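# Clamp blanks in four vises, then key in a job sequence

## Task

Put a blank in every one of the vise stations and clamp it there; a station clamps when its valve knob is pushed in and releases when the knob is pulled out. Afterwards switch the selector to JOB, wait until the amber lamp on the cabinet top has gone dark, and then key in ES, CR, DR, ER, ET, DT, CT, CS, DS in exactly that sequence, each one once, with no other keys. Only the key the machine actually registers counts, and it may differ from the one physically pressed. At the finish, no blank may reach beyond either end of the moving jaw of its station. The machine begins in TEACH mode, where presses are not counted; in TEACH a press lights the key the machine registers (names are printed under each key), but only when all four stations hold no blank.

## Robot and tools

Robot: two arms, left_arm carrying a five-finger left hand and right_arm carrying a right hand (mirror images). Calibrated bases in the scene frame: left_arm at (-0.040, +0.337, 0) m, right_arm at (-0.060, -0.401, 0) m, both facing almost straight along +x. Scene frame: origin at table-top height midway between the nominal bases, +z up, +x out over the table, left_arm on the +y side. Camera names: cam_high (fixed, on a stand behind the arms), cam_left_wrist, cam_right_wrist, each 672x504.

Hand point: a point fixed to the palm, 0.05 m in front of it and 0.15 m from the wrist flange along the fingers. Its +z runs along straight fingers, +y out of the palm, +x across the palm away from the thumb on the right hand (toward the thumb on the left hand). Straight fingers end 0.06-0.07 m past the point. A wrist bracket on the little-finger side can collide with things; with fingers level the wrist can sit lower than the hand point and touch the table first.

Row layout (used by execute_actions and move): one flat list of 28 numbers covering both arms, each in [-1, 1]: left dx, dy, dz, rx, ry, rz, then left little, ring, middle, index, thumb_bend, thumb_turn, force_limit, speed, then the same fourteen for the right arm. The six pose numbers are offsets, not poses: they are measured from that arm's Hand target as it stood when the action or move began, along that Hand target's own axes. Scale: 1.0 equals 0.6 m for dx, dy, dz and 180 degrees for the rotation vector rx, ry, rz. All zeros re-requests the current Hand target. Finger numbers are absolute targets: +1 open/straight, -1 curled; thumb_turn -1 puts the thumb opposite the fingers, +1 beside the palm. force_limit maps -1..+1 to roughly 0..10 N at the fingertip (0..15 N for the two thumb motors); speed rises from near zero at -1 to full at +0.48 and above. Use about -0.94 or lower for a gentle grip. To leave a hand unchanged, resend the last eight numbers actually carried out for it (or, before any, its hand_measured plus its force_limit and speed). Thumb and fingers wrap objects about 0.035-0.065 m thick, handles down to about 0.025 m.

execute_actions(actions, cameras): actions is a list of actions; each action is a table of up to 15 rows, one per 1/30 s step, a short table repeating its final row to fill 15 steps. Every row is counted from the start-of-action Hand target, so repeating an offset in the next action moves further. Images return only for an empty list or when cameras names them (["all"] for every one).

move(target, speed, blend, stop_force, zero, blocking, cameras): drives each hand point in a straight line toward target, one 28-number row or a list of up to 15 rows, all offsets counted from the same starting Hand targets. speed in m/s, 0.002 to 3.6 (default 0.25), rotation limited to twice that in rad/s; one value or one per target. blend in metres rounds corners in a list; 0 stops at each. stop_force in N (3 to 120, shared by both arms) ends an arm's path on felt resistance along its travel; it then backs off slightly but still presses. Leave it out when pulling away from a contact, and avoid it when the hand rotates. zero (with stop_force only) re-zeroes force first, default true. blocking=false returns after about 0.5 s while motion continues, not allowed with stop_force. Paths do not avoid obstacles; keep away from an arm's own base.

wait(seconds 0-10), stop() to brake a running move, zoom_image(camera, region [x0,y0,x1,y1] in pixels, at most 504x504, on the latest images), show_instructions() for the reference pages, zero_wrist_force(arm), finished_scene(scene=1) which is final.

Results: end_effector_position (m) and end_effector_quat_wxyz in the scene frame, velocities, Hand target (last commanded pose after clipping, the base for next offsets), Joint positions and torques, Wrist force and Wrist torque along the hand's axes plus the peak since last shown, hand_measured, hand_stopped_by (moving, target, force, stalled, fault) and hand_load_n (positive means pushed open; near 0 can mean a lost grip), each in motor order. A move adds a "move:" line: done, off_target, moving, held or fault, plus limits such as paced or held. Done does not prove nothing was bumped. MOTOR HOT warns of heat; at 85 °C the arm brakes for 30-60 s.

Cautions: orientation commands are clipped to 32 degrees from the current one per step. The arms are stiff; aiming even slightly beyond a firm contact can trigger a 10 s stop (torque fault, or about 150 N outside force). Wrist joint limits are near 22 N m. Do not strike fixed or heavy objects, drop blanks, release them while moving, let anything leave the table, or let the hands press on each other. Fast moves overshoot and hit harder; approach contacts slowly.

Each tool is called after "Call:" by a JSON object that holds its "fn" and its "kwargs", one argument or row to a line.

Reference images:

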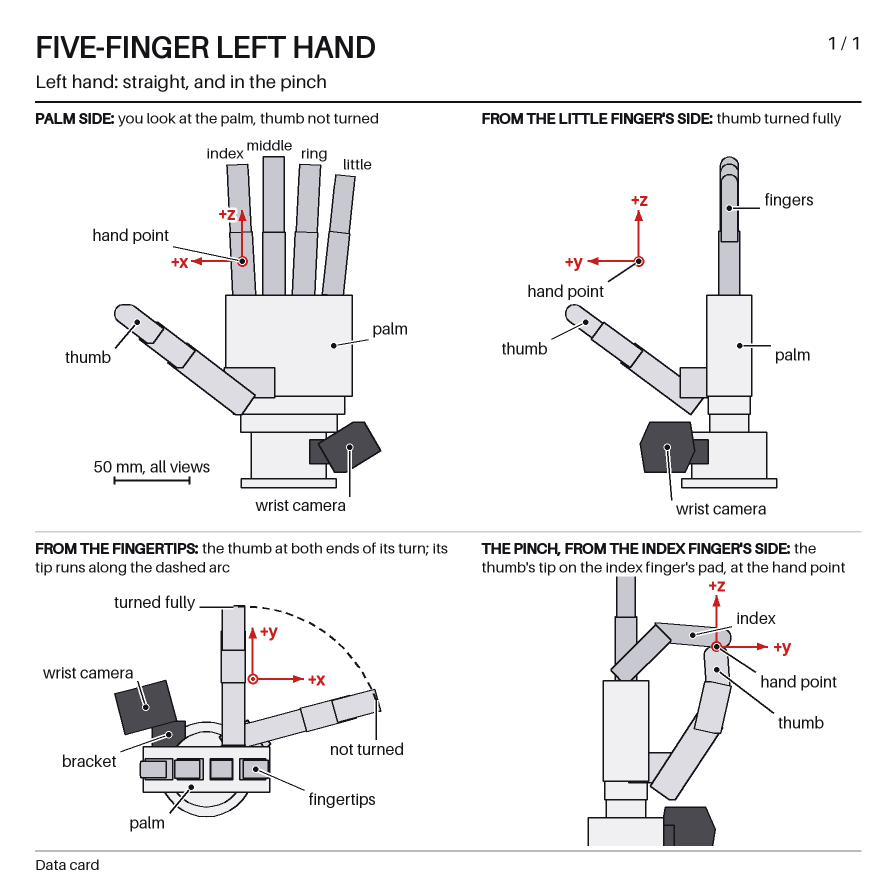

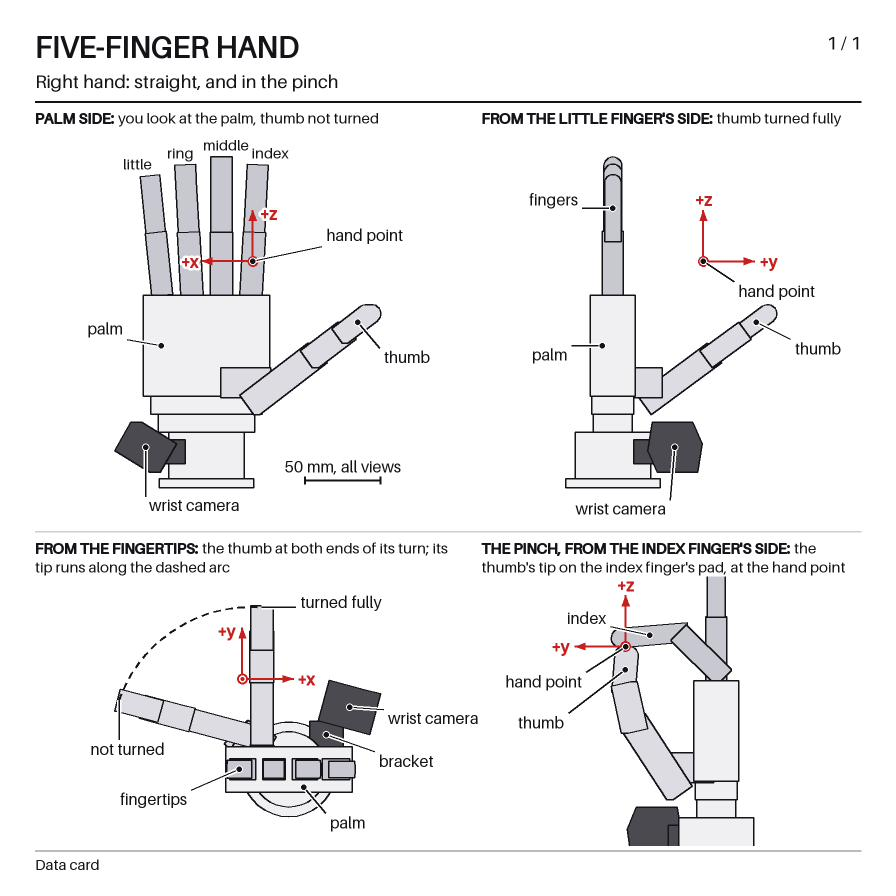

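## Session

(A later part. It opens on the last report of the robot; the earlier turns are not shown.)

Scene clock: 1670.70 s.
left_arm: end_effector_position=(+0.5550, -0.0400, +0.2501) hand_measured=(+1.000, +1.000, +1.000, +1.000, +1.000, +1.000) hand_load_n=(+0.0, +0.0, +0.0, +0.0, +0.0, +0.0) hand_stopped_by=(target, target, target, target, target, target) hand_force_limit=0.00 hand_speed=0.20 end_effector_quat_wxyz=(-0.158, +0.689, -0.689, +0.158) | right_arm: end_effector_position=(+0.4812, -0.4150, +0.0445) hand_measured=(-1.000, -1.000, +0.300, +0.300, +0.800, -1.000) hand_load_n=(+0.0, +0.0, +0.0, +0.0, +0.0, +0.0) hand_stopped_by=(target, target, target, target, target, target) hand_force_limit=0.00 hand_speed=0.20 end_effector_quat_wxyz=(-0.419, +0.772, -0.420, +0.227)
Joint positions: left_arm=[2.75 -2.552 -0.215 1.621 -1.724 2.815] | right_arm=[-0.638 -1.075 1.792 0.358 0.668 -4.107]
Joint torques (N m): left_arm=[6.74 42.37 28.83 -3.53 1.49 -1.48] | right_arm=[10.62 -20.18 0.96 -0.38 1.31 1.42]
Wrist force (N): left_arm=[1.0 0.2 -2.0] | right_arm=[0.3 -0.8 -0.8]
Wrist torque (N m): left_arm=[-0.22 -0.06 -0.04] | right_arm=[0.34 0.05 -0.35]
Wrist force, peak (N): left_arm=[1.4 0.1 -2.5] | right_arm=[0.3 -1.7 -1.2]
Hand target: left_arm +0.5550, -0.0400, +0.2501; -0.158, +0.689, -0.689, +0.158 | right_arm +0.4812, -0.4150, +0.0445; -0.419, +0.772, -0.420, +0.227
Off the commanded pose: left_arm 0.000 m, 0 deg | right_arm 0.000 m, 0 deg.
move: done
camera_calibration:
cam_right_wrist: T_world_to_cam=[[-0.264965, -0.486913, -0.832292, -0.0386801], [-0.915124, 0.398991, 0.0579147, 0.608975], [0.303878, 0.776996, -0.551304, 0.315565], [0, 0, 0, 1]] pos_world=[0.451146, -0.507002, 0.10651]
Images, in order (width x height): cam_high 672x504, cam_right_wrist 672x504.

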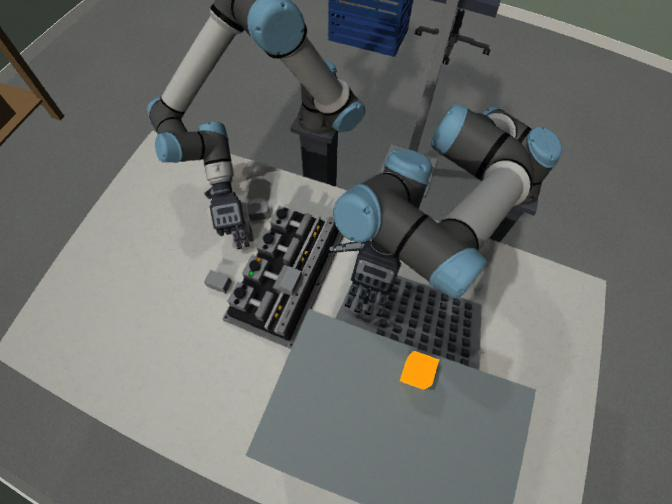

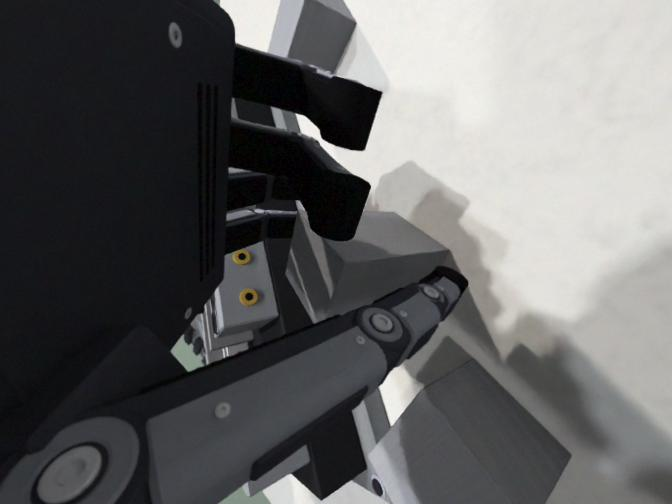

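Call:
{"fn": "execute_actions", "kwargs": {
  "actions": [
    [[0,0,0,0,0,0,1,1,1,1,1,1,0,0.2, 0,0,0,0,0,0,-1,-1,0.03,0.03,0.8,-1,-0.2,-0.5]],
    [[0,0,0,0,0,0,1,1,1,1,1,1,0,0.2, 0,0,0,0,0,0,-1,-1,0.03,0.03,0.8,-1,-0.2,-0.5]],
    [[0,0,0,0,0,0,1,1,1,1,1,1,0,0.2, 0,0,0,0,0,0,-1,-1,-0.4,-0.4,0.2,-1,0.1,-0.85]],
    [[0,0,0,0,0,0,1,1,1,1,1,1,0,0.2, 0,0,0,0,0,0,-1,-1,-0.4,-0.4,0.2,-1,0.1,-0.85]],
    [[0,0,0,0,0,0,1,1,1,1,1,1,0,0.2, 0,0,0,0,0,0,-1,-1,-0.4,-0.4,0.2,-1,0.1,-0.85]]
  ],
  "cameras": ["cam_high", "cam_right_wrist"]
}}

Call:
{"fn": "zoom_image", "kwargs": {
  "camera": "cam_right_wrist",
  "region": [290, 140, 590, 400]
}}

Call:
{"fn": "zoom_image", "kwargs": {
  "camera": "cam_high",
  "region": [190, 180, 290, 280]
}}

Scene clock: 1683.60 s.
left_arm: end_effector_position=(+0.5550, -0.0400, +0.2501) hand_measured=(+1.000, +1.000, +1.000, +1.000, +1.000, +1.000) hand_load_n=(+0.0, +0.0, +0.0, +0.0, +0.0, +0.0) hand_stopped_by=(target, target, target, target, target, target) hand_force_limit=0.00 hand_speed=0.20 end_effector_quat_wxyz=(-0.158, +0.689, -0.689, +0.158) | right_arm: end_effector_position=(+0.4812, -0.4150, +0.0445) hand_measured=(-1.000, -1.000, -0.064, -0.078, +0.756, -1.000) hand_load_n=(+0.0, +0.0, +4.0, +8.0, +11.0, -2.5) hand_stopped_by=(target, target, force, force, force, target) hand_force_limit=0.10 hand_speed=-0.85 end_effector_quat_wxyz=(-0.419, +0.772, -0.420, +0.227)
Joint positions: left_arm=[2.75 -2.552 -0.215 1.621 -1.724 2.815] | right_arm=[-0.638 -1.075 1.792 0.358 0.668 -4.107]
Joint torques (N m): left_arm=[6.99 42.58 28.45 -3.46 1.34 -1.53] | right_arm=[11.02 -23.45 -4.91 3.22 -0.74 -0.12]
Wrist force (N): left_arm=[1.1 0.3 -2.1] | right_arm=[-0.6 -4.0 -1.7]
Wrist torque (N m): left_arm=[-0.20 -0.07 -0.03] | right_arm=[0.22 0.08 -0.39]
Wrist force, peak (N): left_arm=[1.4 0.2 -2.5] | right_arm=[-0.9 -4.5 -1.6]
Hand target: left_arm +0.5550, -0.0400, +0.2501; -0.158, +0.689, -0.689, +0.158 | right_arm +0.4812, -0.4150, +0.0445; -0.419, +0.772, -0.420, +0.227
Off the commanded pose: left_arm 0.000 m, 0 deg | right_arm 0.000 m, 0 deg.
Step readings (end_effector_position of left_arm | right_arm):
0: (+0.5550, -0.0400, +0.2501) | (+0.4812, -0.4150, +0.0445)
1: (+0.5550, -0.0400, +0.2501) | (+0.4812, -0.4150, +0.0445)
2: (+0.5550, -0.0400, +0.2501) | (+0.4812, -0.4150, +0.0445)
4: (+0.5550, -0.0400, +0.2501) | (+0.4812, -0.4150, +0.0445)
8: (+0.5550, -0.0400, +0.2501) | (+0.4812, -0.4150, +0.0445)
15: (+0.5550, -0.0400, +0.2501) | (+0.4812, -0.4150, +0.0445)
16: (+0.5550, -0.0400, +0.2501) | (+0.4812, -0.4150, +0.0445)
17: (+0.5550, -0.0400, +0.2501) | (+0.4812, -0.4150, +0.0445)
19: (+0.5550, -0.0400, +0.2501) | (+0.4812, -0.4150, +0.0445)
23: (+0.5550, -0.0400, +0.2501) | (+0.4812, -0.4150, +0.0445)
30: (+0.5550, -0.0400, +0.2501) | (+0.4812, -0.4150, +0.0445)
31: (+0.5550, -0.0400, +0.2501) | (+0.4812, -0.4150, +0.0445)
32: (+0.5550, -0.0400, +0.2501) | (+0.4812, -0.4150, +0.0445)
34: (+0.5550, -0.0400, +0.2501) | (+0.4812, -0.4150, +0.0445)
38: (+0.5550, -0.0400, +0.2501) | (+0.4812, -0.4150, +0.0445)
45: (+0.5550, -0.0400, +0.2501) | (+0.4812, -0.4150, +0.0445)
46: (+0.5550, -0.0400, +0.2501) | (+0.4812, -0.4150, +0.0445)
47: (+0.5550, -0.0400, +0.2501) | (+0.4812, -0.4150, +0.0445)
49: (+0.5550, -0.0400, +0.2501) | (+0.4812, -0.4150, +0.0445)
53: (+0.5550, -0.0400, +0.2501) | (+0.4812, -0.4150, +0.0445)
60: (+0.5550, -0.0400, +0.2501) | (+0.4812, -0.4150, +0.0445)
61: (+0.5550, -0.0400, +0.2501) | (+0.4812, -0.4150, +0.0445)
62: (+0.5550, -0.0400, +0.2501) | (+0.4812, -0.4150, +0.0445)
64: (+0.5550, -0.0400, +0.2501) | (+0.4812, -0.4150, +0.0445)
68: (+0.5550, -0.0400, +0.2501) | (+0.4812, -0.4150, +0.0445)
75: (+0.5550, -0.0400, +0.2501) | (+0.4812, -0.4150, +0.0445)
camera_calibration:
cam_right_wrist: T_world_to_cam=[[-0.264965, -0.486913, -0.832292, -0.0386801], [-0.915124, 0.398991, 0.0579147, 0.608975], [0.303878, 0.776996, -0.551304, 0.315565], [0, 0, 0, 1]] pos_world=[0.451146, -0.507002, 0.10651]
Images, in order (width x height): cam_high 672x504, cam_right_wrist 672x504.

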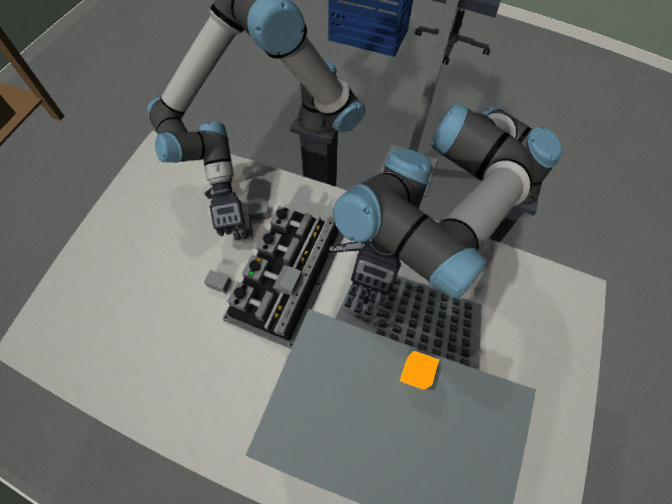

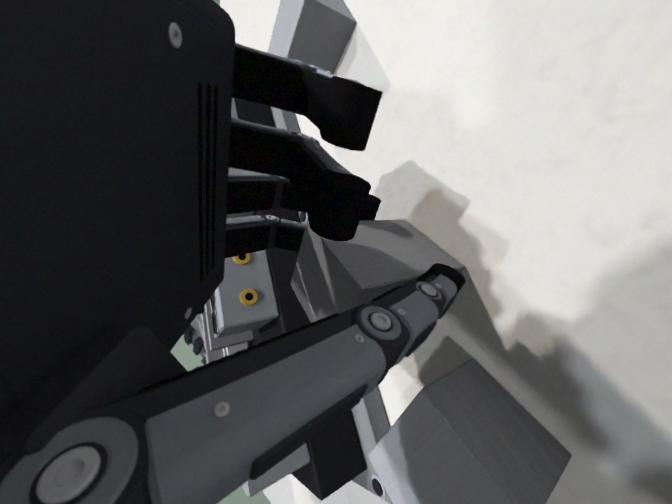

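Scaled by 1.680 from the camera's 672x504 image, which has a finer 960x720 frame.

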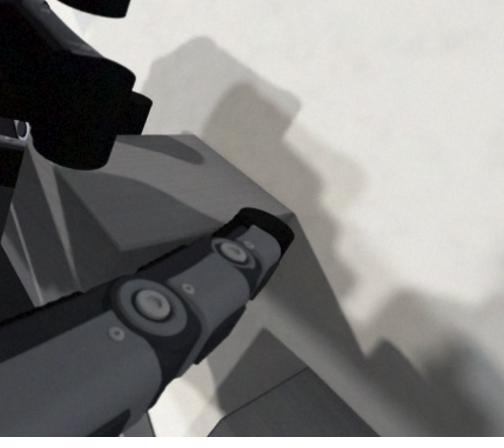

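Scaled by 5.040 from the camera's 672x504 image, which has a finer 960x720 frame.

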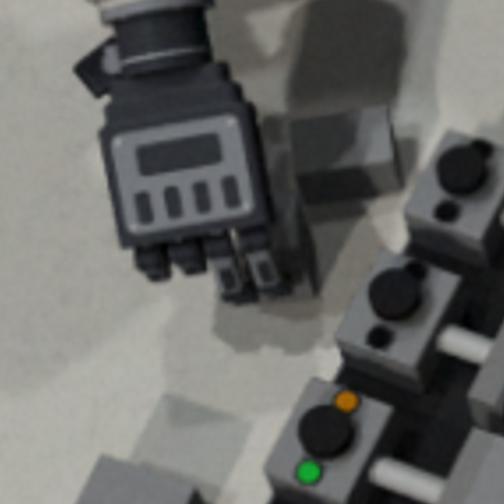

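Call:
{"fn": "move", "kwargs": {
  "target": [0, 0, 0, 0, 0, 0, 1, 1, 1, 1, 1, 1, 0, 0.2, 0, -0.1748, -0.1135, 0, 0, 0, -1, -1, -0.4, -0.4, 0.2, -1, 0.1, -0.85],
  "speed": 0.08,
  "cameras": ["cam_high", "cam_right_wrist"]
}}

Call:
{"fn": "zoom_image", "kwargs": {
  "camera": "cam_right_wrist",
  "region": [290, 140, 590, 400]
}}

Call:
{"fn": "zoom_image", "kwargs": {
  "camera": "cam_high",
  "region": [180, 150, 280, 250]
}}

Scene clock: 1690.83 s.
left_arm: end_effector_position=(+0.5550, -0.0400, +0.2501) hand_measured=(+1.000, +1.000, +1.000, +1.000, +1.000, +1.000) hand_load_n=(+0.0, +0.0, +0.0, +0.0, +0.0, +0.0) hand_stopped_by=(target, target, target, target, target, target) hand_force_limit=0.00 hand_speed=0.20 end_effector_quat_wxyz=(-0.158, +0.689, -0.689, +0.158) | right_arm: end_effector_position=(+0.4814, -0.4151, +0.1694) hand_measured=(-1.000, -1.000, -0.064, -0.078, +0.756, -1.000) hand_load_n=(+0.0, +0.0, +3.5, +7.0, +12.5, -3.0) hand_stopped_by=(target, target, force, force, force, target) hand_force_limit=0.10 hand_speed=-0.85 end_effector_quat_wxyz=(-0.419, +0.772, -0.420, +0.227)
Joint positions: left_arm=[2.75 -2.552 -0.215 1.621 -1.724 2.815] | right_arm=[-0.638 -1.235 1.655 0.654 0.668 -4.107]
Joint torques (N m): left_arm=[7.21 42.66 28.45 -3.3 1.48 -1.45] | right_arm=[-10.14 -43.91 -30.26 3.58 -3.1 -0.9]
Wrist force (N): left_arm=[1.0 0.1 -2.3] | right_arm=[0.1 1.0 0.0]
Wrist torque (N m): left_arm=[-0.21 -0.07 -0.04] | right_arm=[0.40 0.09 -0.36]
Wrist force, peak (N): left_arm=[1.3 0.0 -2.7] | right_arm=[-0.9 -4.4 -1.8]
Hand target: left_arm +0.5550, -0.0400, +0.2501; -0.158, +0.689, -0.689, +0.158 | right_arm +0.4814, -0.4151, +0.1695; -0.419, +0.772, -0.420, +0.227
Off the commanded pose: left_arm 0.000 m, 0 deg | right_arm 0.000 m, 0 deg.
move: done
camera_calibration:
cam_right_wrist: T_world_to_cam=[[-0.265001, -0.486873, -0.832304, 0.0652901], [-0.915083, 0.399086, 0.0579045, 0.601905], [0.303968, 0.776972, -0.551287, 0.384413], [0, 0, 0, 1]] pos_world=[0.451246, -0.507102, 0.23141]
Images, in order (width x height): cam_high 672x504, cam_right_wrist 672x504.

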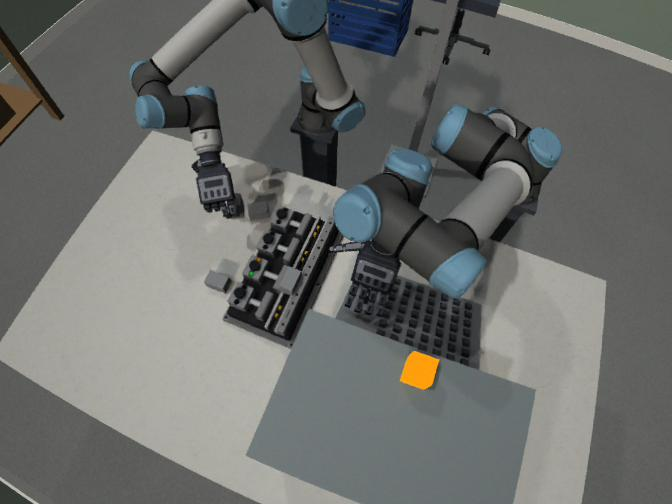

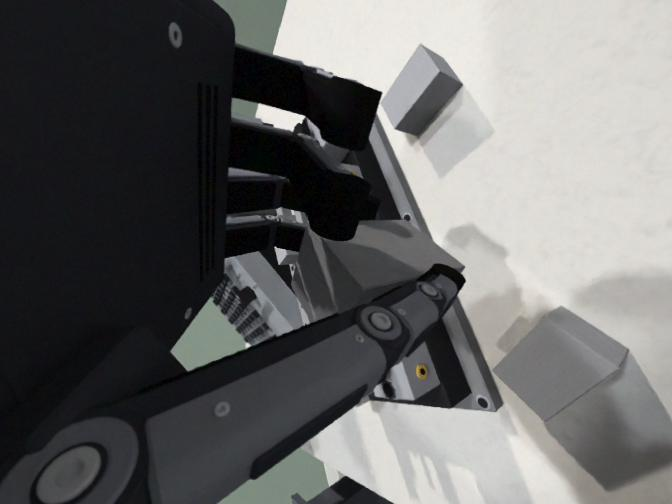

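Scaled by 1.680 from the camera's 672x504 image, which has a finer 960x720 frame.

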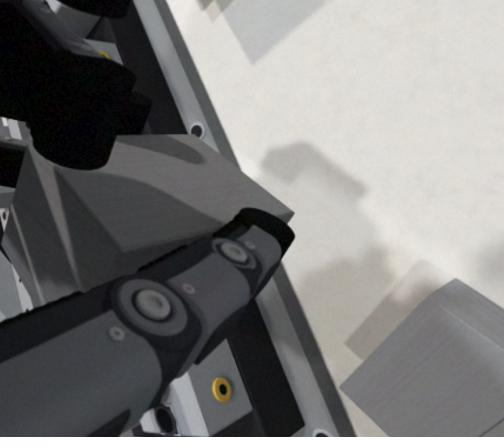

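Scaled by 5.040 from the camera's 672x504 image, which has a finer 960x720 frame.

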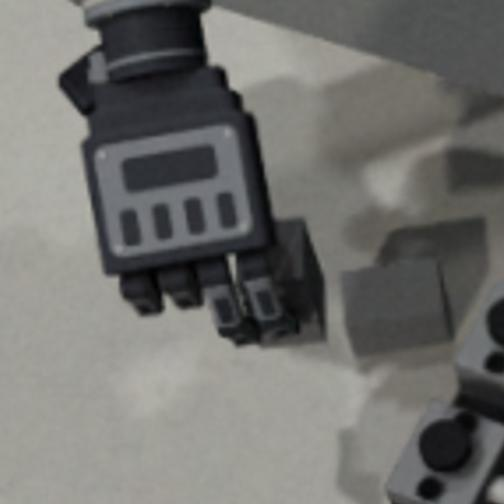

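Call:
{"fn": "move", "kwargs": {
  "target": [0, 0.105, -0.0509, 0, 0, 0, 1, 1, 1, 1, 1, 1, 0, 0.2, -0.2473, -0.1267, 0.1935, 0, 0.1538, 0.0998, -1, -1, -0.4, -0.4, 0.2, -1, 0.1, -0.85],
  "speed": 0.15,
  "cameras": ["cam_high", "cam_left_wrist", "cam_right_wrist"]
}}

Call:
{"fn": "zoom_image", "kwargs": {
  "camera": "cam_left_wrist",
  "region": [280, 240, 420, 380]
}}

Scene clock: 1731.67 s.
left_arm: end_effector_position=(+0.4850, -0.0399, +0.2501) hand_measured=(+1.000, +1.000, +1.000, +1.000, +1.000, +1.000) hand_load_n=(+0.0, +0.0, +0.0, +0.0, -0.5, +0.0) hand_stopped_by=(target, target, target, target, target, target) hand_force_limit=0.00 hand_speed=0.20 end_effector_quat_wxyz=(-0.158, +0.689, -0.689, +0.158) | right_arm: end_effector_position=(+0.5171, -0.2152, +0.1702) hand_measured=(-1.000, -1.000, -0.064, -0.078, +0.756, -1.000) hand_load_n=(+0.0, +0.0, +3.5, +7.0, +12.5, -3.0) hand_stopped_by=(target, target, force, force, force, target) hand_force_limit=0.10 hand_speed=-0.85 end_effector_quat_wxyz=(-0.337, +0.621, -0.622, +0.337)
Joint positions: left_arm=[2.706 -2.26 -0.749 1.858 -1.742 2.774] | right_arm=[0.052 -1.347 1.702 0.223 1.616 -3.111]
Joint torques (N m): left_arm=[-7.99 70.53 6.61 0.51 -2.26 -1.57] | right_arm=[12.5 -17.19 -33.81 1.39 2.07 1.7]
Wrist force (N): left_arm=[1.4 0.1 -2.0] | right_arm=[0.4 0.9 0.5]
Wrist torque (N m): left_arm=[-0.25 -0.13 -0.02] | right_arm=[0.39 0.05 -0.35]
Wrist force, peak (N): left_arm=[1.5 0.0 -2.4] | right_arm=[2.2 1.6 -0.8]
Hand target: left_arm +0.4850, -0.0399, +0.2501; -0.158, +0.689, -0.689, +0.158 | right_arm +0.5171, -0.2151, +0.1702; -0.337, +0.621, -0.622, +0.337
Off the commanded pose: left_arm 0.000 m, 0 deg | right_arm 0.000 m, 0 deg.
move: done
camera_calibration:
cam_left_wrist: T_world_to_cam=[[0.891173, -0.193287, 0.410428, -0.540225], [-0.376488, -0.819862, 0.431373, 0.032664], [0.253116, -0.538949, -0.803409, 0.171312], [0, 0, 0, 1]] pos_world=[0.45037, 0.0146901, 0.345267]
cam_right_wrist: T_world_to_cam=[[-0.487777, -0.264605, -0.8319, 0.335787], [-0.55032, 0.832956, 0.0577344, 0.459513], [0.677659, 0.485973, -0.551914, -0.0371452], [0, 0, 0, 1]] pos_world=[0.44184, -0.275852, 0.232311]

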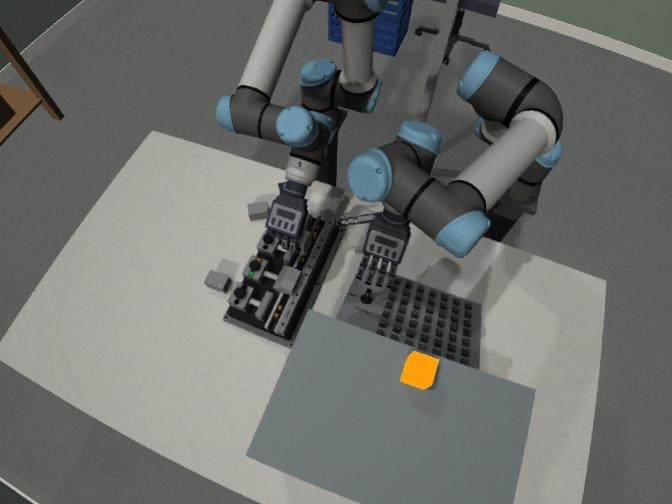

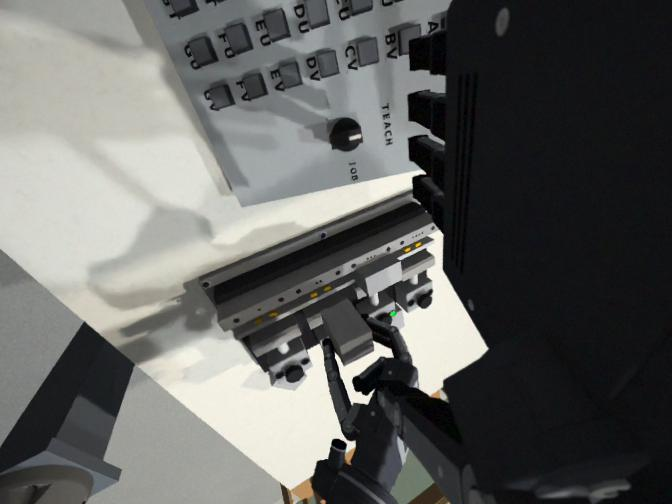

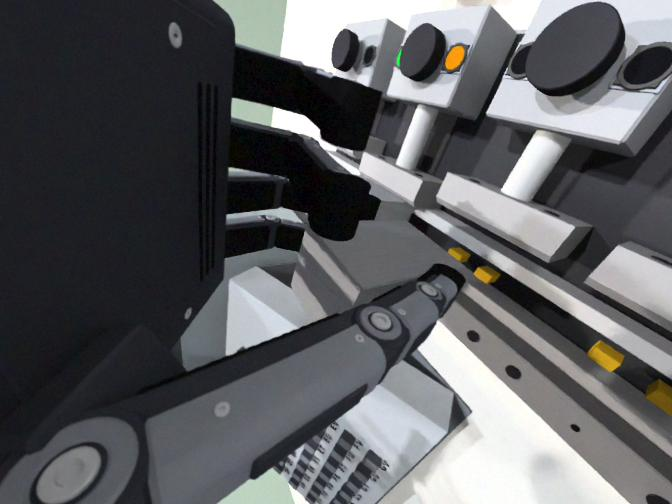

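Scaled by 3.600 from the camera's 672x504 image, which has a finer 960x720 frame.

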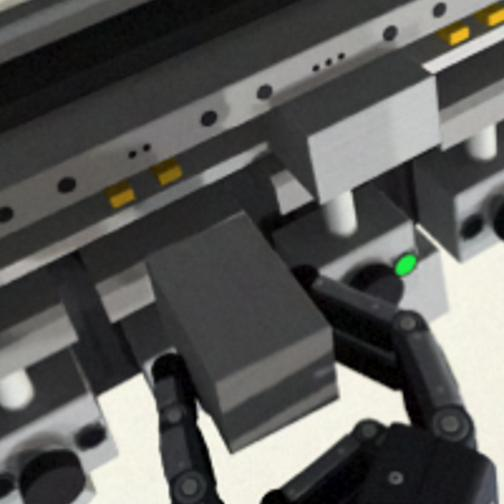

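Call:
{"fn": "move", "kwargs": {
  "target": [
    [0, 0, 0, 0, 0, 0, 1, 1, 1, 1, 1, 1, 0, 0.2, 0.015, 0, 0, 0, 0, 0, -1, -1, -0.4, -0.4, 0.2, -1, 0.1, -0.85],
    [0, 0, 0, 0, 0, 0, 1, 1, 1, 1, 1, 1, 0, 0.2, 0.015, 0.0867, 0.0563, 0, 0, 0, -1, -1, -0.4, -0.4, 0.2, -1, 0.1, -0.85]
  ],
  "speed": [0.08, 0.03],
  "stop_force": 5,
  "cameras": ["cam_high", "cam_left_wrist", "cam_right_wrist"]
}}

Call:
{"fn": "zoom_image", "kwargs": {
  "camera": "cam_left_wrist",
  "region": [280, 240, 420, 380]
}}

Call:
{"fn": "zoom_image", "kwargs": {
  "camera": "cam_right_wrist",
  "region": [290, 140, 590, 400]
}}

Scene clock: 1758.77 s.
left_arm: end_effector_position=(+0.4850, -0.0399, +0.2501) hand_measured=(+1.000, +1.000, +1.000, +1.000, +1.000, +1.000) hand_load_n=(+0.0, +0.0, +0.0, +0.0, +0.0, +0.0) hand_stopped_by=(target, target, target, target, target, target) hand_force_limit=0.00 hand_speed=0.20 end_effector_quat_wxyz=(-0.158, +0.689, -0.689, +0.158) | right_arm: end_effector_position=(+0.5170, -0.2241, +0.1156) hand_measured=(-1.000, -1.000, -0.064, -0.078, +0.756, -1.000) hand_load_n=(+0.0, +0.0, +4.5, +4.5, +11.5, -2.0) hand_stopped_by=(target, target, force, force, force, target) hand_force_limit=0.10 hand_speed=-0.85 end_effector_quat_wxyz=(-0.337, +0.621, -0.622, +0.337)
Joint positions: left_arm=[2.706 -2.26 -0.749 1.858 -1.742 2.774] | right_arm=[0.03 -1.3 1.795 0.083 1.598 -3.123]
Joint torques (N m): left_arm=[-7.29 70.42 7.02 0.48 -2.06 -1.34] | right_arm=[1.24 -42.01 -30.8 1.29 0.39 0.45]
Wrist force (N): left_arm=[1.0 0.2 -2.0] | right_arm=[0.2 -0.1 -0.3]
Wrist torque (N m): left_arm=[-0.23 -0.06 -0.04] | right_arm=[0.29 0.10 -0.29]
Wrist force, peak (N): left_arm=[1.3 0.4 -2.6] | right_arm=[1.0 -7.0 -7.2]
Hand target: left_arm +0.4850, -0.0399, +0.2501; -0.158, +0.689, -0.689, +0.158 | right_arm +0.5170, -0.2241, +0.1156; -0.337, +0.621, -0.622, +0.337 (not the last commanded pose)
Off the commanded pose: left_arm 0.000 m, 0 deg | right_arm 0.007 m, 0 deg.
move: contact (right_arm); path passed 1 of 2 targets
camera_calibration:
cam_left_wrist: T_world_to_cam=[[0.891173, -0.193287, 0.410428, -0.540225], [-0.376488, -0.819862, 0.431373, 0.032664], [0.253116, -0.538949, -0.803409, 0.171312], [0, 0, 0, 1]] pos_world=[0.45037, 0.0146901, 0.345267]
cam_right_wrist: T_world_to_cam=[[-0.487994, -0.264607, -0.831772, 0.288007], [-0.550138, 0.833075, 0.0577402, 0.47006], [0.67765, 0.485767, -0.552106, -0.0628575], [0, 0, 0, 1]] pos_world=[0.441739, -0.284852, 0.177711]

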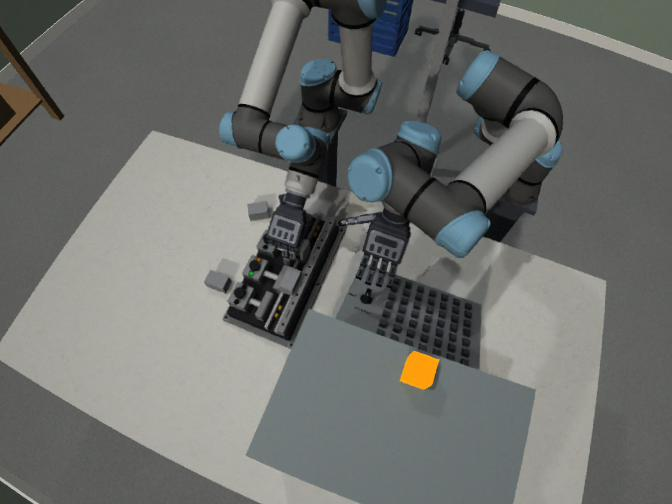

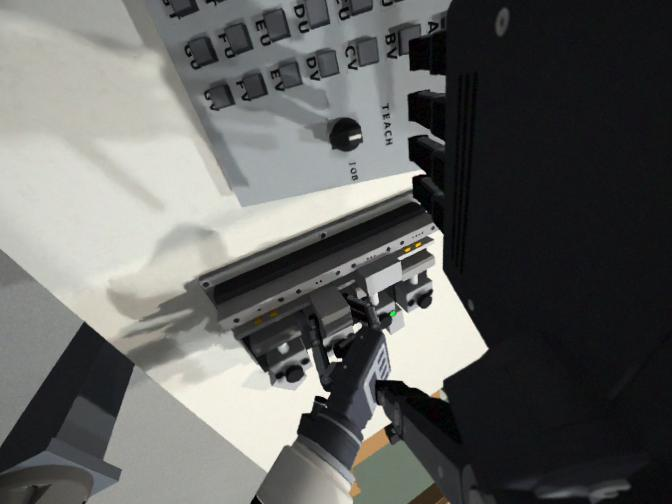

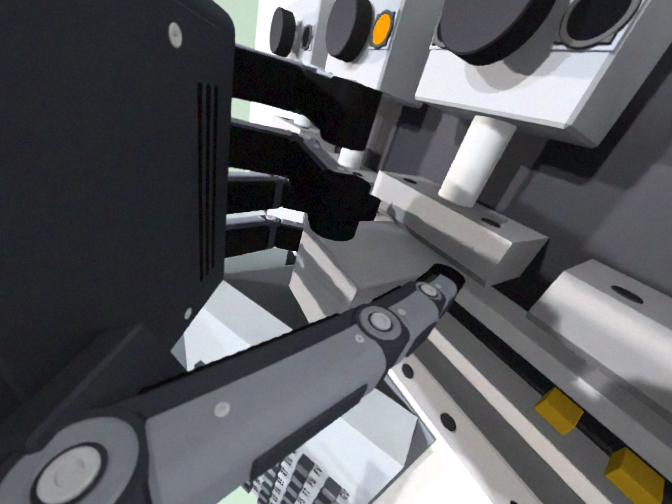

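Scaled by 3.600 from the camera's 672x504 image, which has a finer 960x720 frame.

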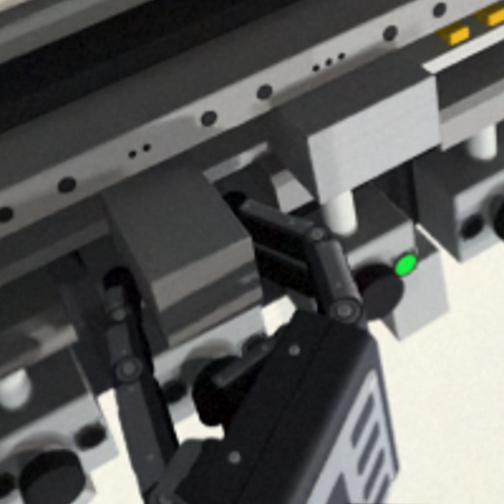

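Scaled by 1.680 from the camera's 672x504 image, which has a finer 960x720 frame.

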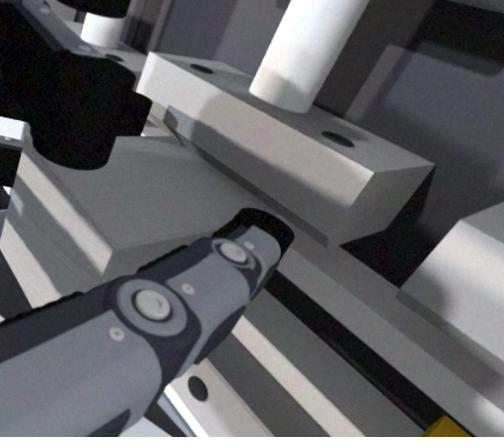

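Call:
{"fn": "execute_actions", "kwargs": {
  "actions": [
    [[0,0,0,0,0,0,1,1,1,1,1,1,0,0.2, 0,0,0,0,0,0,-1,-1,0.12,0.12,1,-1,0.1,-0.7]],
    [[0,0,0,0,0,0,1,1,1,1,1,1,0,0.2, 0,0,0,0,0,0,-1,-1,0.12,0.12,1,-1,0.1,-0.7]]
  ],
  "cameras": ["cam_left_wrist", "cam_right_wrist"]
}}

Call:
{"fn": "zoom_image", "kwargs": {
  "camera": "cam_left_wrist",
  "region": [280, 240, 420, 380]
}}

Scene clock: 1765.70 s.
left_arm: end_effector_position=(+0.4850, -0.0399, +0.2501) hand_measured=(+1.000, +1.000, +1.000, +1.000, +1.000, +1.000) hand_load_n=(+0.0, +0.0, +0.0, +0.0, +0.0, +0.0) hand_stopped_by=(target, target, target, target, target, target) hand_force_limit=0.00 hand_speed=0.20 end_effector_quat_wxyz=(-0.158, +0.689, -0.689, +0.158) | right_arm: end_effector_position=(+0.5171, -0.2241, +0.1156) hand_measured=(-1.000, -1.000, +0.120, +0.120, +1.000, -1.000) hand_load_n=(+0.0, +0.0, +0.0, +0.0, +0.0, +0.0) hand_stopped_by=(target, target, target, target, target, target) hand_force_limit=0.10 hand_speed=-0.70 end_effector_quat_wxyz=(-0.337, +0.621, -0.622, +0.337)
Joint positions: left_arm=[2.706 -2.26 -0.749 1.858 -1.742 2.774] | right_arm=[0.03 -1.301 1.795 0.083 1.598 -3.123]
Joint torques (N m): left_arm=[-6.12 69.51 6.51 0.48 -1.61 -1.27] | right_arm=[1.17 -32.91 -23.37 1.25 0.36 0.51]
Wrist force (N): left_arm=[1.0 0.2 -2.0] | right_arm=[0.2 -1.4 -0.9]
Wrist torque (N m): left_arm=[-0.23 -0.07 -0.04] | right_arm=[0.29 0.08 -0.28]
Wrist force, peak (N): left_arm=[1.4 0.4 -2.6] | right_arm=[0.4 -1.6 -0.9]
Hand target: left_arm +0.4850, -0.0399, +0.2501; -0.158, +0.689, -0.689, +0.158 | right_arm +0.5170, -0.2241, +0.1156; -0.337, +0.621, -0.622, +0.337
Off the commanded pose: left_arm 0.000 m, 0 deg | right_arm 0.000 m, 0 deg.
Step readings (end_effector_position of left_arm | right_arm):
0: (+0.4850, -0.0399, +0.2501) | (+0.5170, -0.2241, +0.1156)
1: (+0.4850, -0.0399, +0.2501) | (+0.5170, -0.2241, +0.1156)
2: (+0.4850, -0.0399, +0.2501) | (+0.5170, -0.2241, +0.1156)
4: (+0.4850, -0.0399, +0.2501) | (+0.5170, -0.2241, +0.1156)
8: (+0.4850, -0.0399, +0.2501) | (+0.5171, -0.2241, +0.1156)
15: (+0.4850, -0.0399, +0.2501) | (+0.5171, -0.2241, +0.1156)
16: (+0.4850, -0.0399, +0.2501) | (+0.5171, -0.2241, +0.1156)
17: (+0.4850, -0.0399, +0.2501) | (+0.5171, -0.2241, +0.1156)
19: (+0.4850, -0.0399, +0.2501) | (+0.5171, -0.2241, +0.1156)
23: (+0.4850, -0.0399, +0.2501) | (+0.5171, -0.2241, +0.1156)
30: (+0.4850, -0.0399, +0.2501) | (+0.5171, -0.2241, +0.1156)
camera_calibration:
cam_left_wrist: T_world_to_cam=[[0.891173, -0.193287, 0.410428, -0.540225], [-0.376488, -0.819862, 0.431373, 0.032664], [0.253116, -0.538949, -0.803409, 0.171312], [0, 0, 0, 1]] pos_world=[0.45037, 0.0146901, 0.345267]
cam_right_wrist: T_world_to_cam=[[-0.487961, -0.264583, -0.831799, 0.288088], [-0.550101, 0.833102, 0.05771, 0.470051], [0.677704, 0.485734, -0.552069, -0.0628421], [0, 0, 0, 1]] pos_world=[0.441739, -0.284853, 0.177811]
Images, in order (width x height): cam_left_wrist 672x504, cam_right_wrist 672x504.

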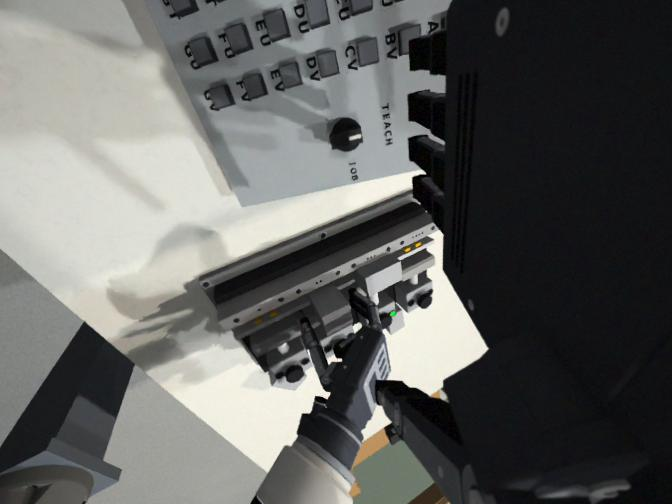

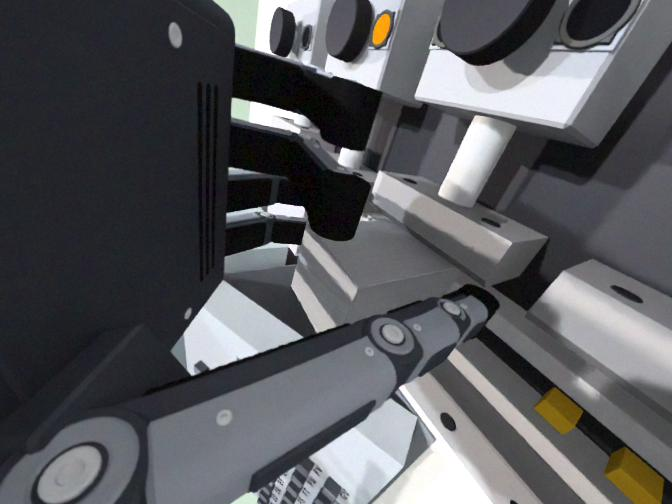

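Scaled by 3.600 from the camera's 672x504 image, which has a finer 960x720 frame.

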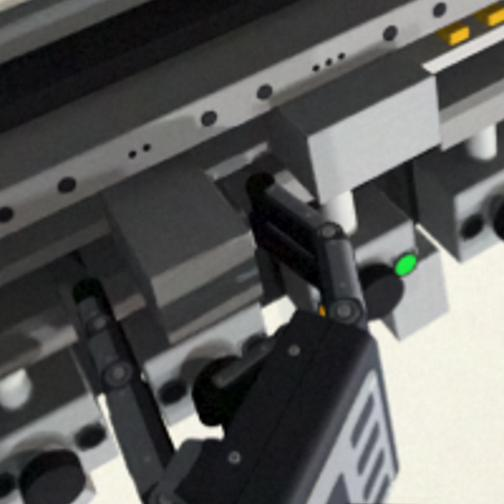

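Call:
{"fn": "move", "kwargs": {
  "target": [
    [0, 0, 0, 0, 0, 0, 1, 1, 1, 1, 1, 1, 0, 0.2, 0, -0.1258, -0.0817, 0, 0, 0, -1, -1, 0.12, 0.12, 1, -1, 0.1, -0.7],
    [0, 0, 0, 0, 0, 0, 1, 1, 1, 1, 1, 1, 0, 0.2, 0.1673, -0.045, -0.189, -0.3167, 0, 0, -1, -1, -1, 1, 1, -1, 0, 0.2],
    [0, 0, 0, 0, 0, 0, 1, 1, 1, 1, 1, 1, 0, 0.2, 0.1673, -0.0142, -0.169, -0.3167, 0, 0, -1, -1, -1, 1, 1, -1, 0, 0.2]
  ],
  "speed": [0.15, 0.25, 0.1],
  "blend": [0.01, 0, 0],
  "cameras": ["cam_left_wrist", "cam_high"]
}}

Call:
{"fn": "zoom_image", "kwargs": {
  "camera": "cam_left_wrist",
  "region": [280, 260, 440, 400]
}}

Call:
{"fn": "zoom_image", "kwargs": {
  "camera": "cam_high",
  "region": [220, 190, 320, 290]
}}

Scene clock: 1783.93 s.
left_arm: end_effector_position=(+0.4850, -0.0399, +0.2501) hand_measured=(+1.000, +1.000, +1.000, +1.000, +1.000, +1.000) hand_load_n=(+0.0, +0.0, +0.0, +0.0, +0.0, +0.0) hand_stopped_by=(target, target, target, target, target, target) hand_force_limit=0.00 hand_speed=0.20 end_effector_quat_wxyz=(-0.158, +0.689, -0.689, +0.158) | right_arm: end_effector_position=(+0.4366, -0.3245, +0.1781) hand_measured=(-1.000, -1.000, -1.000, +1.000, +1.000, -1.000) hand_load_n=(+0.0, +0.0, +0.0, +0.0, +0.0, +0.0) hand_stopped_by=(target, target, target, target, target, target) hand_force_limit=0.00 hand_speed=0.20 end_effector_quat_wxyz=(+0.000, +0.707, -0.707, -0.001)
Joint positions: left_arm=[2.706 -2.26 -0.749 1.858 -1.742 2.774] | right_arm=[-0.162 -0.922 1.109 1.385 1.57 -3.3]
Joint torques (N m): left_arm=[-4.31 69.61 7.23 0.42 -0.9 -1.06] | right_arm=[-1.84 -28.58 -0.7 0.58 1.13 -0.02]
Wrist force (N): left_arm=[1.0 -0.2 -2.1] | right_arm=[-0.7 -1.1 -0.9]
Wrist torque (N m): left_arm=[-0.29 -0.06 -0.03] | right_arm=[0.21 0.26 -0.11]
Wrist force, peak (N): left_arm=[1.7 0.0 -2.8] | right_arm=[0.4 -1.8 -1.1]
Hand target: left_arm +0.4850, -0.0399, +0.2501; -0.158, +0.689, -0.689, +0.158 | right_arm +0.4366, -0.3245, +0.1780; +0.000, +0.707, -0.707, -0.001
Off the commanded pose: left_arm 0.000 m, 0 deg | right_arm 0.000 m, 0 deg.
move: done
camera_calibration:
cam_left_wrist: T_world_to_cam=[[0.891173, -0.193287, 0.410428, -0.540225], [-0.376488, -0.819862, 0.431373, 0.032664], [0.253116, -0.538949, -0.803409, 0.171312], [0, 0, 0, 1]] pos_world=[0.45037, 0.0146901, 0.345267]
Images, in order (width x height): cam_high 672x504, cam_left_wrist 672x504.

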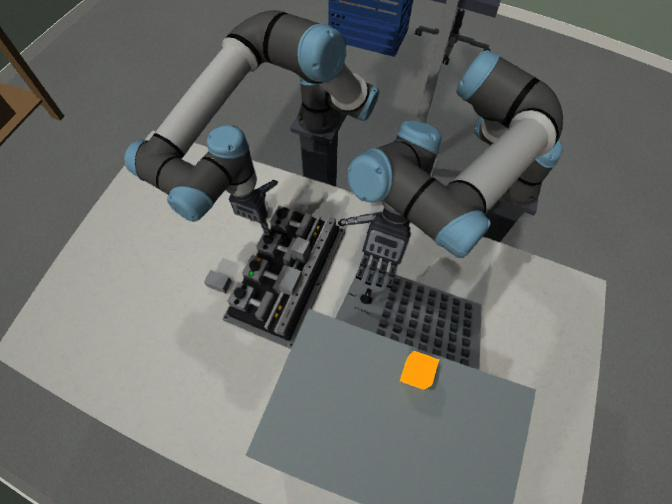

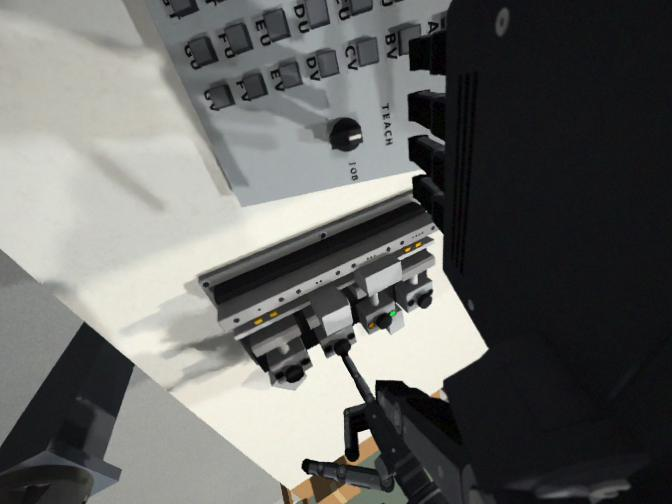

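Scaled by 3.150 from the camera's 672x504 image, which has a finer 960x720 frame.

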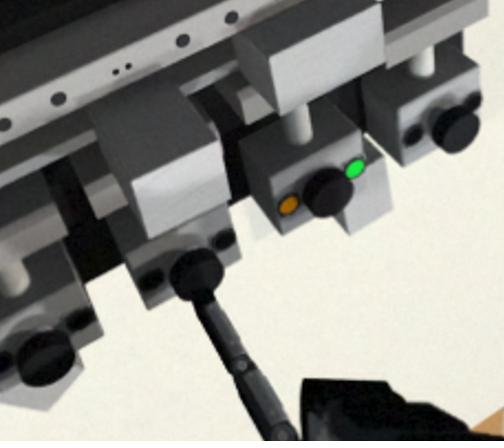

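Scaled by 5.040 from the camera's 672x504 image, which has a finer 960x720 frame.

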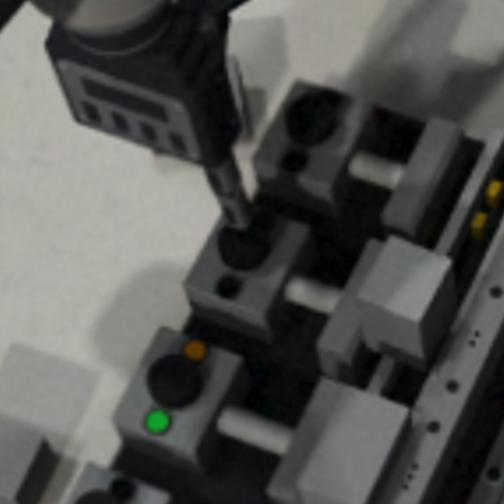

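Call:
{"fn": "move", "kwargs": {
  "target": [0, 0, 0, 0, 0, 0, 1, 1, 1, 1, 1, 1, 0, 0.2, 0, 0, 0.035, 0, 0, 0, -1, -1, -1, 1, 1, -1, 0, 0.2],
  "speed": 0.02,
  "stop_force": 12,
  "cameras": ["cam_left_wrist", "cam_high"]
}}

Call:
{"fn": "zoom_image", "kwargs": {
  "camera": "cam_left_wrist",
  "region": [280, 260, 440, 400]
}}

Call:
{"fn": "zoom_image", "kwargs": {
  "camera": "cam_high",
  "region": [220, 190, 320, 290]
}}

Scene clock: 1795.53 s.
left_arm: end_effector_position=(+0.4850, -0.0399, +0.2501) hand_measured=(+1.000, +1.000, +1.000, +1.000, +1.000, +1.000) hand_load_n=(+0.0, +0.0, +0.0, +0.0, +0.0, +0.0) hand_stopped_by=(target, target, target, target, target, target) hand_force_limit=0.00 hand_speed=0.20 end_effector_quat_wxyz=(-0.158, +0.689, -0.689, +0.158) | right_arm: end_effector_position=(+0.4366, -0.3245, +0.1715) hand_measured=(-1.000, -1.000, -1.000, +1.000, +1.000, -1.000) hand_load_n=(+0.0, +0.0, +0.0, +0.0, +0.0, +0.0) hand_stopped_by=(target, target, target, target, target, target) hand_force_limit=0.00 hand_speed=0.20 end_effector_quat_wxyz=(+0.000, +0.707, -0.707, -0.001)
Joint positions: left_arm=[2.706 -2.26 -0.749 1.858 -1.742 2.774] | right_arm=[-0.162 -0.918 1.12 1.37 1.57 -3.3]
Joint torques (N m): left_arm=[-3.31 70.02 7.58 0.43 -0.45 -0.91] | right_arm=[10.5 -56.06 -28.99 4.4 -1.72 0.72]
Wrist force (N): left_arm=[1.2 0.4 -2.4] | right_arm=[-0.5 -1.1 -2.4]
Wrist torque (N m): left_arm=[-0.19 -0.10 -0.04] | right_arm=[0.35 0.27 -0.10]
Wrist force, peak (N): left_arm=[1.5 0.1 -2.5] | right_arm=[-0.1 -1.1 -14.5]
Hand target: left_arm +0.4850, -0.0399, +0.2501; -0.158, +0.689, -0.689, +0.158 | right_arm +0.4366, -0.3245, +0.1715; +0.000, +0.707, -0.707, -0.001 (not the last commanded pose)
Off the commanded pose: left_arm 0.000 m, 0 deg | right_arm 0.015 m, 0 deg.
move: contact (right_arm)
camera_calibration:
cam_left_wrist: T_world_to_cam=[[0.891173, -0.193287, 0.410428, -0.540225], [-0.376488, -0.819862, 0.431373, 0.032664], [0.253116, -0.538949, -0.803409, 0.171312], [0, 0, 0, 1]] pos_world=[0.45037, 0.0146901, 0.345267]
Images, in order (width x height): cam_high 672x504, cam_left_wrist 672x504.

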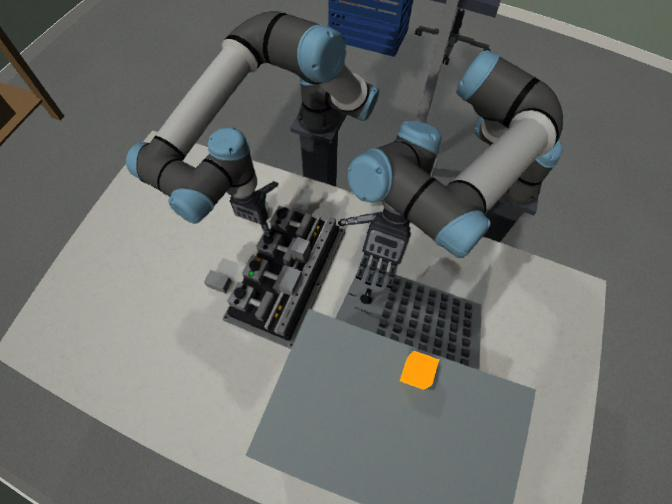

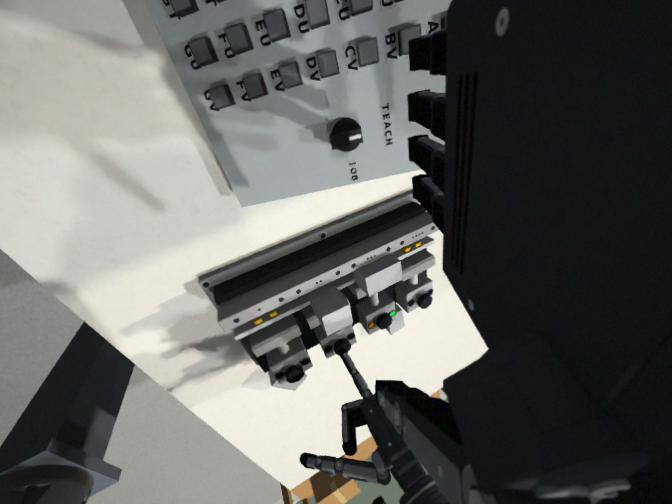

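Scaled by 3.150 from the camera's 672x504 image, which has a finer 960x720 frame.

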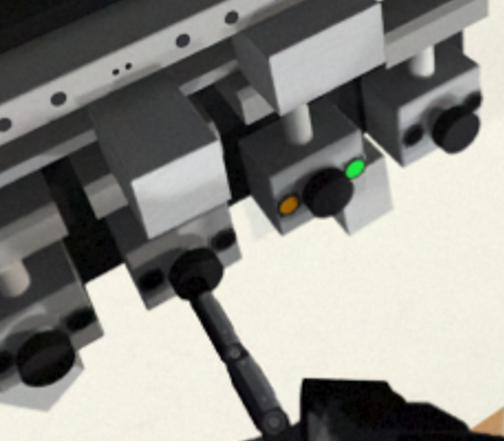

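Scaled by 5.040 from the camera's 672x504 image, which has a finer 960x720 frame.

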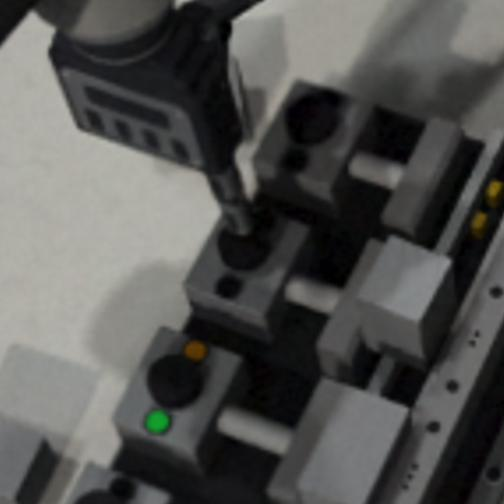

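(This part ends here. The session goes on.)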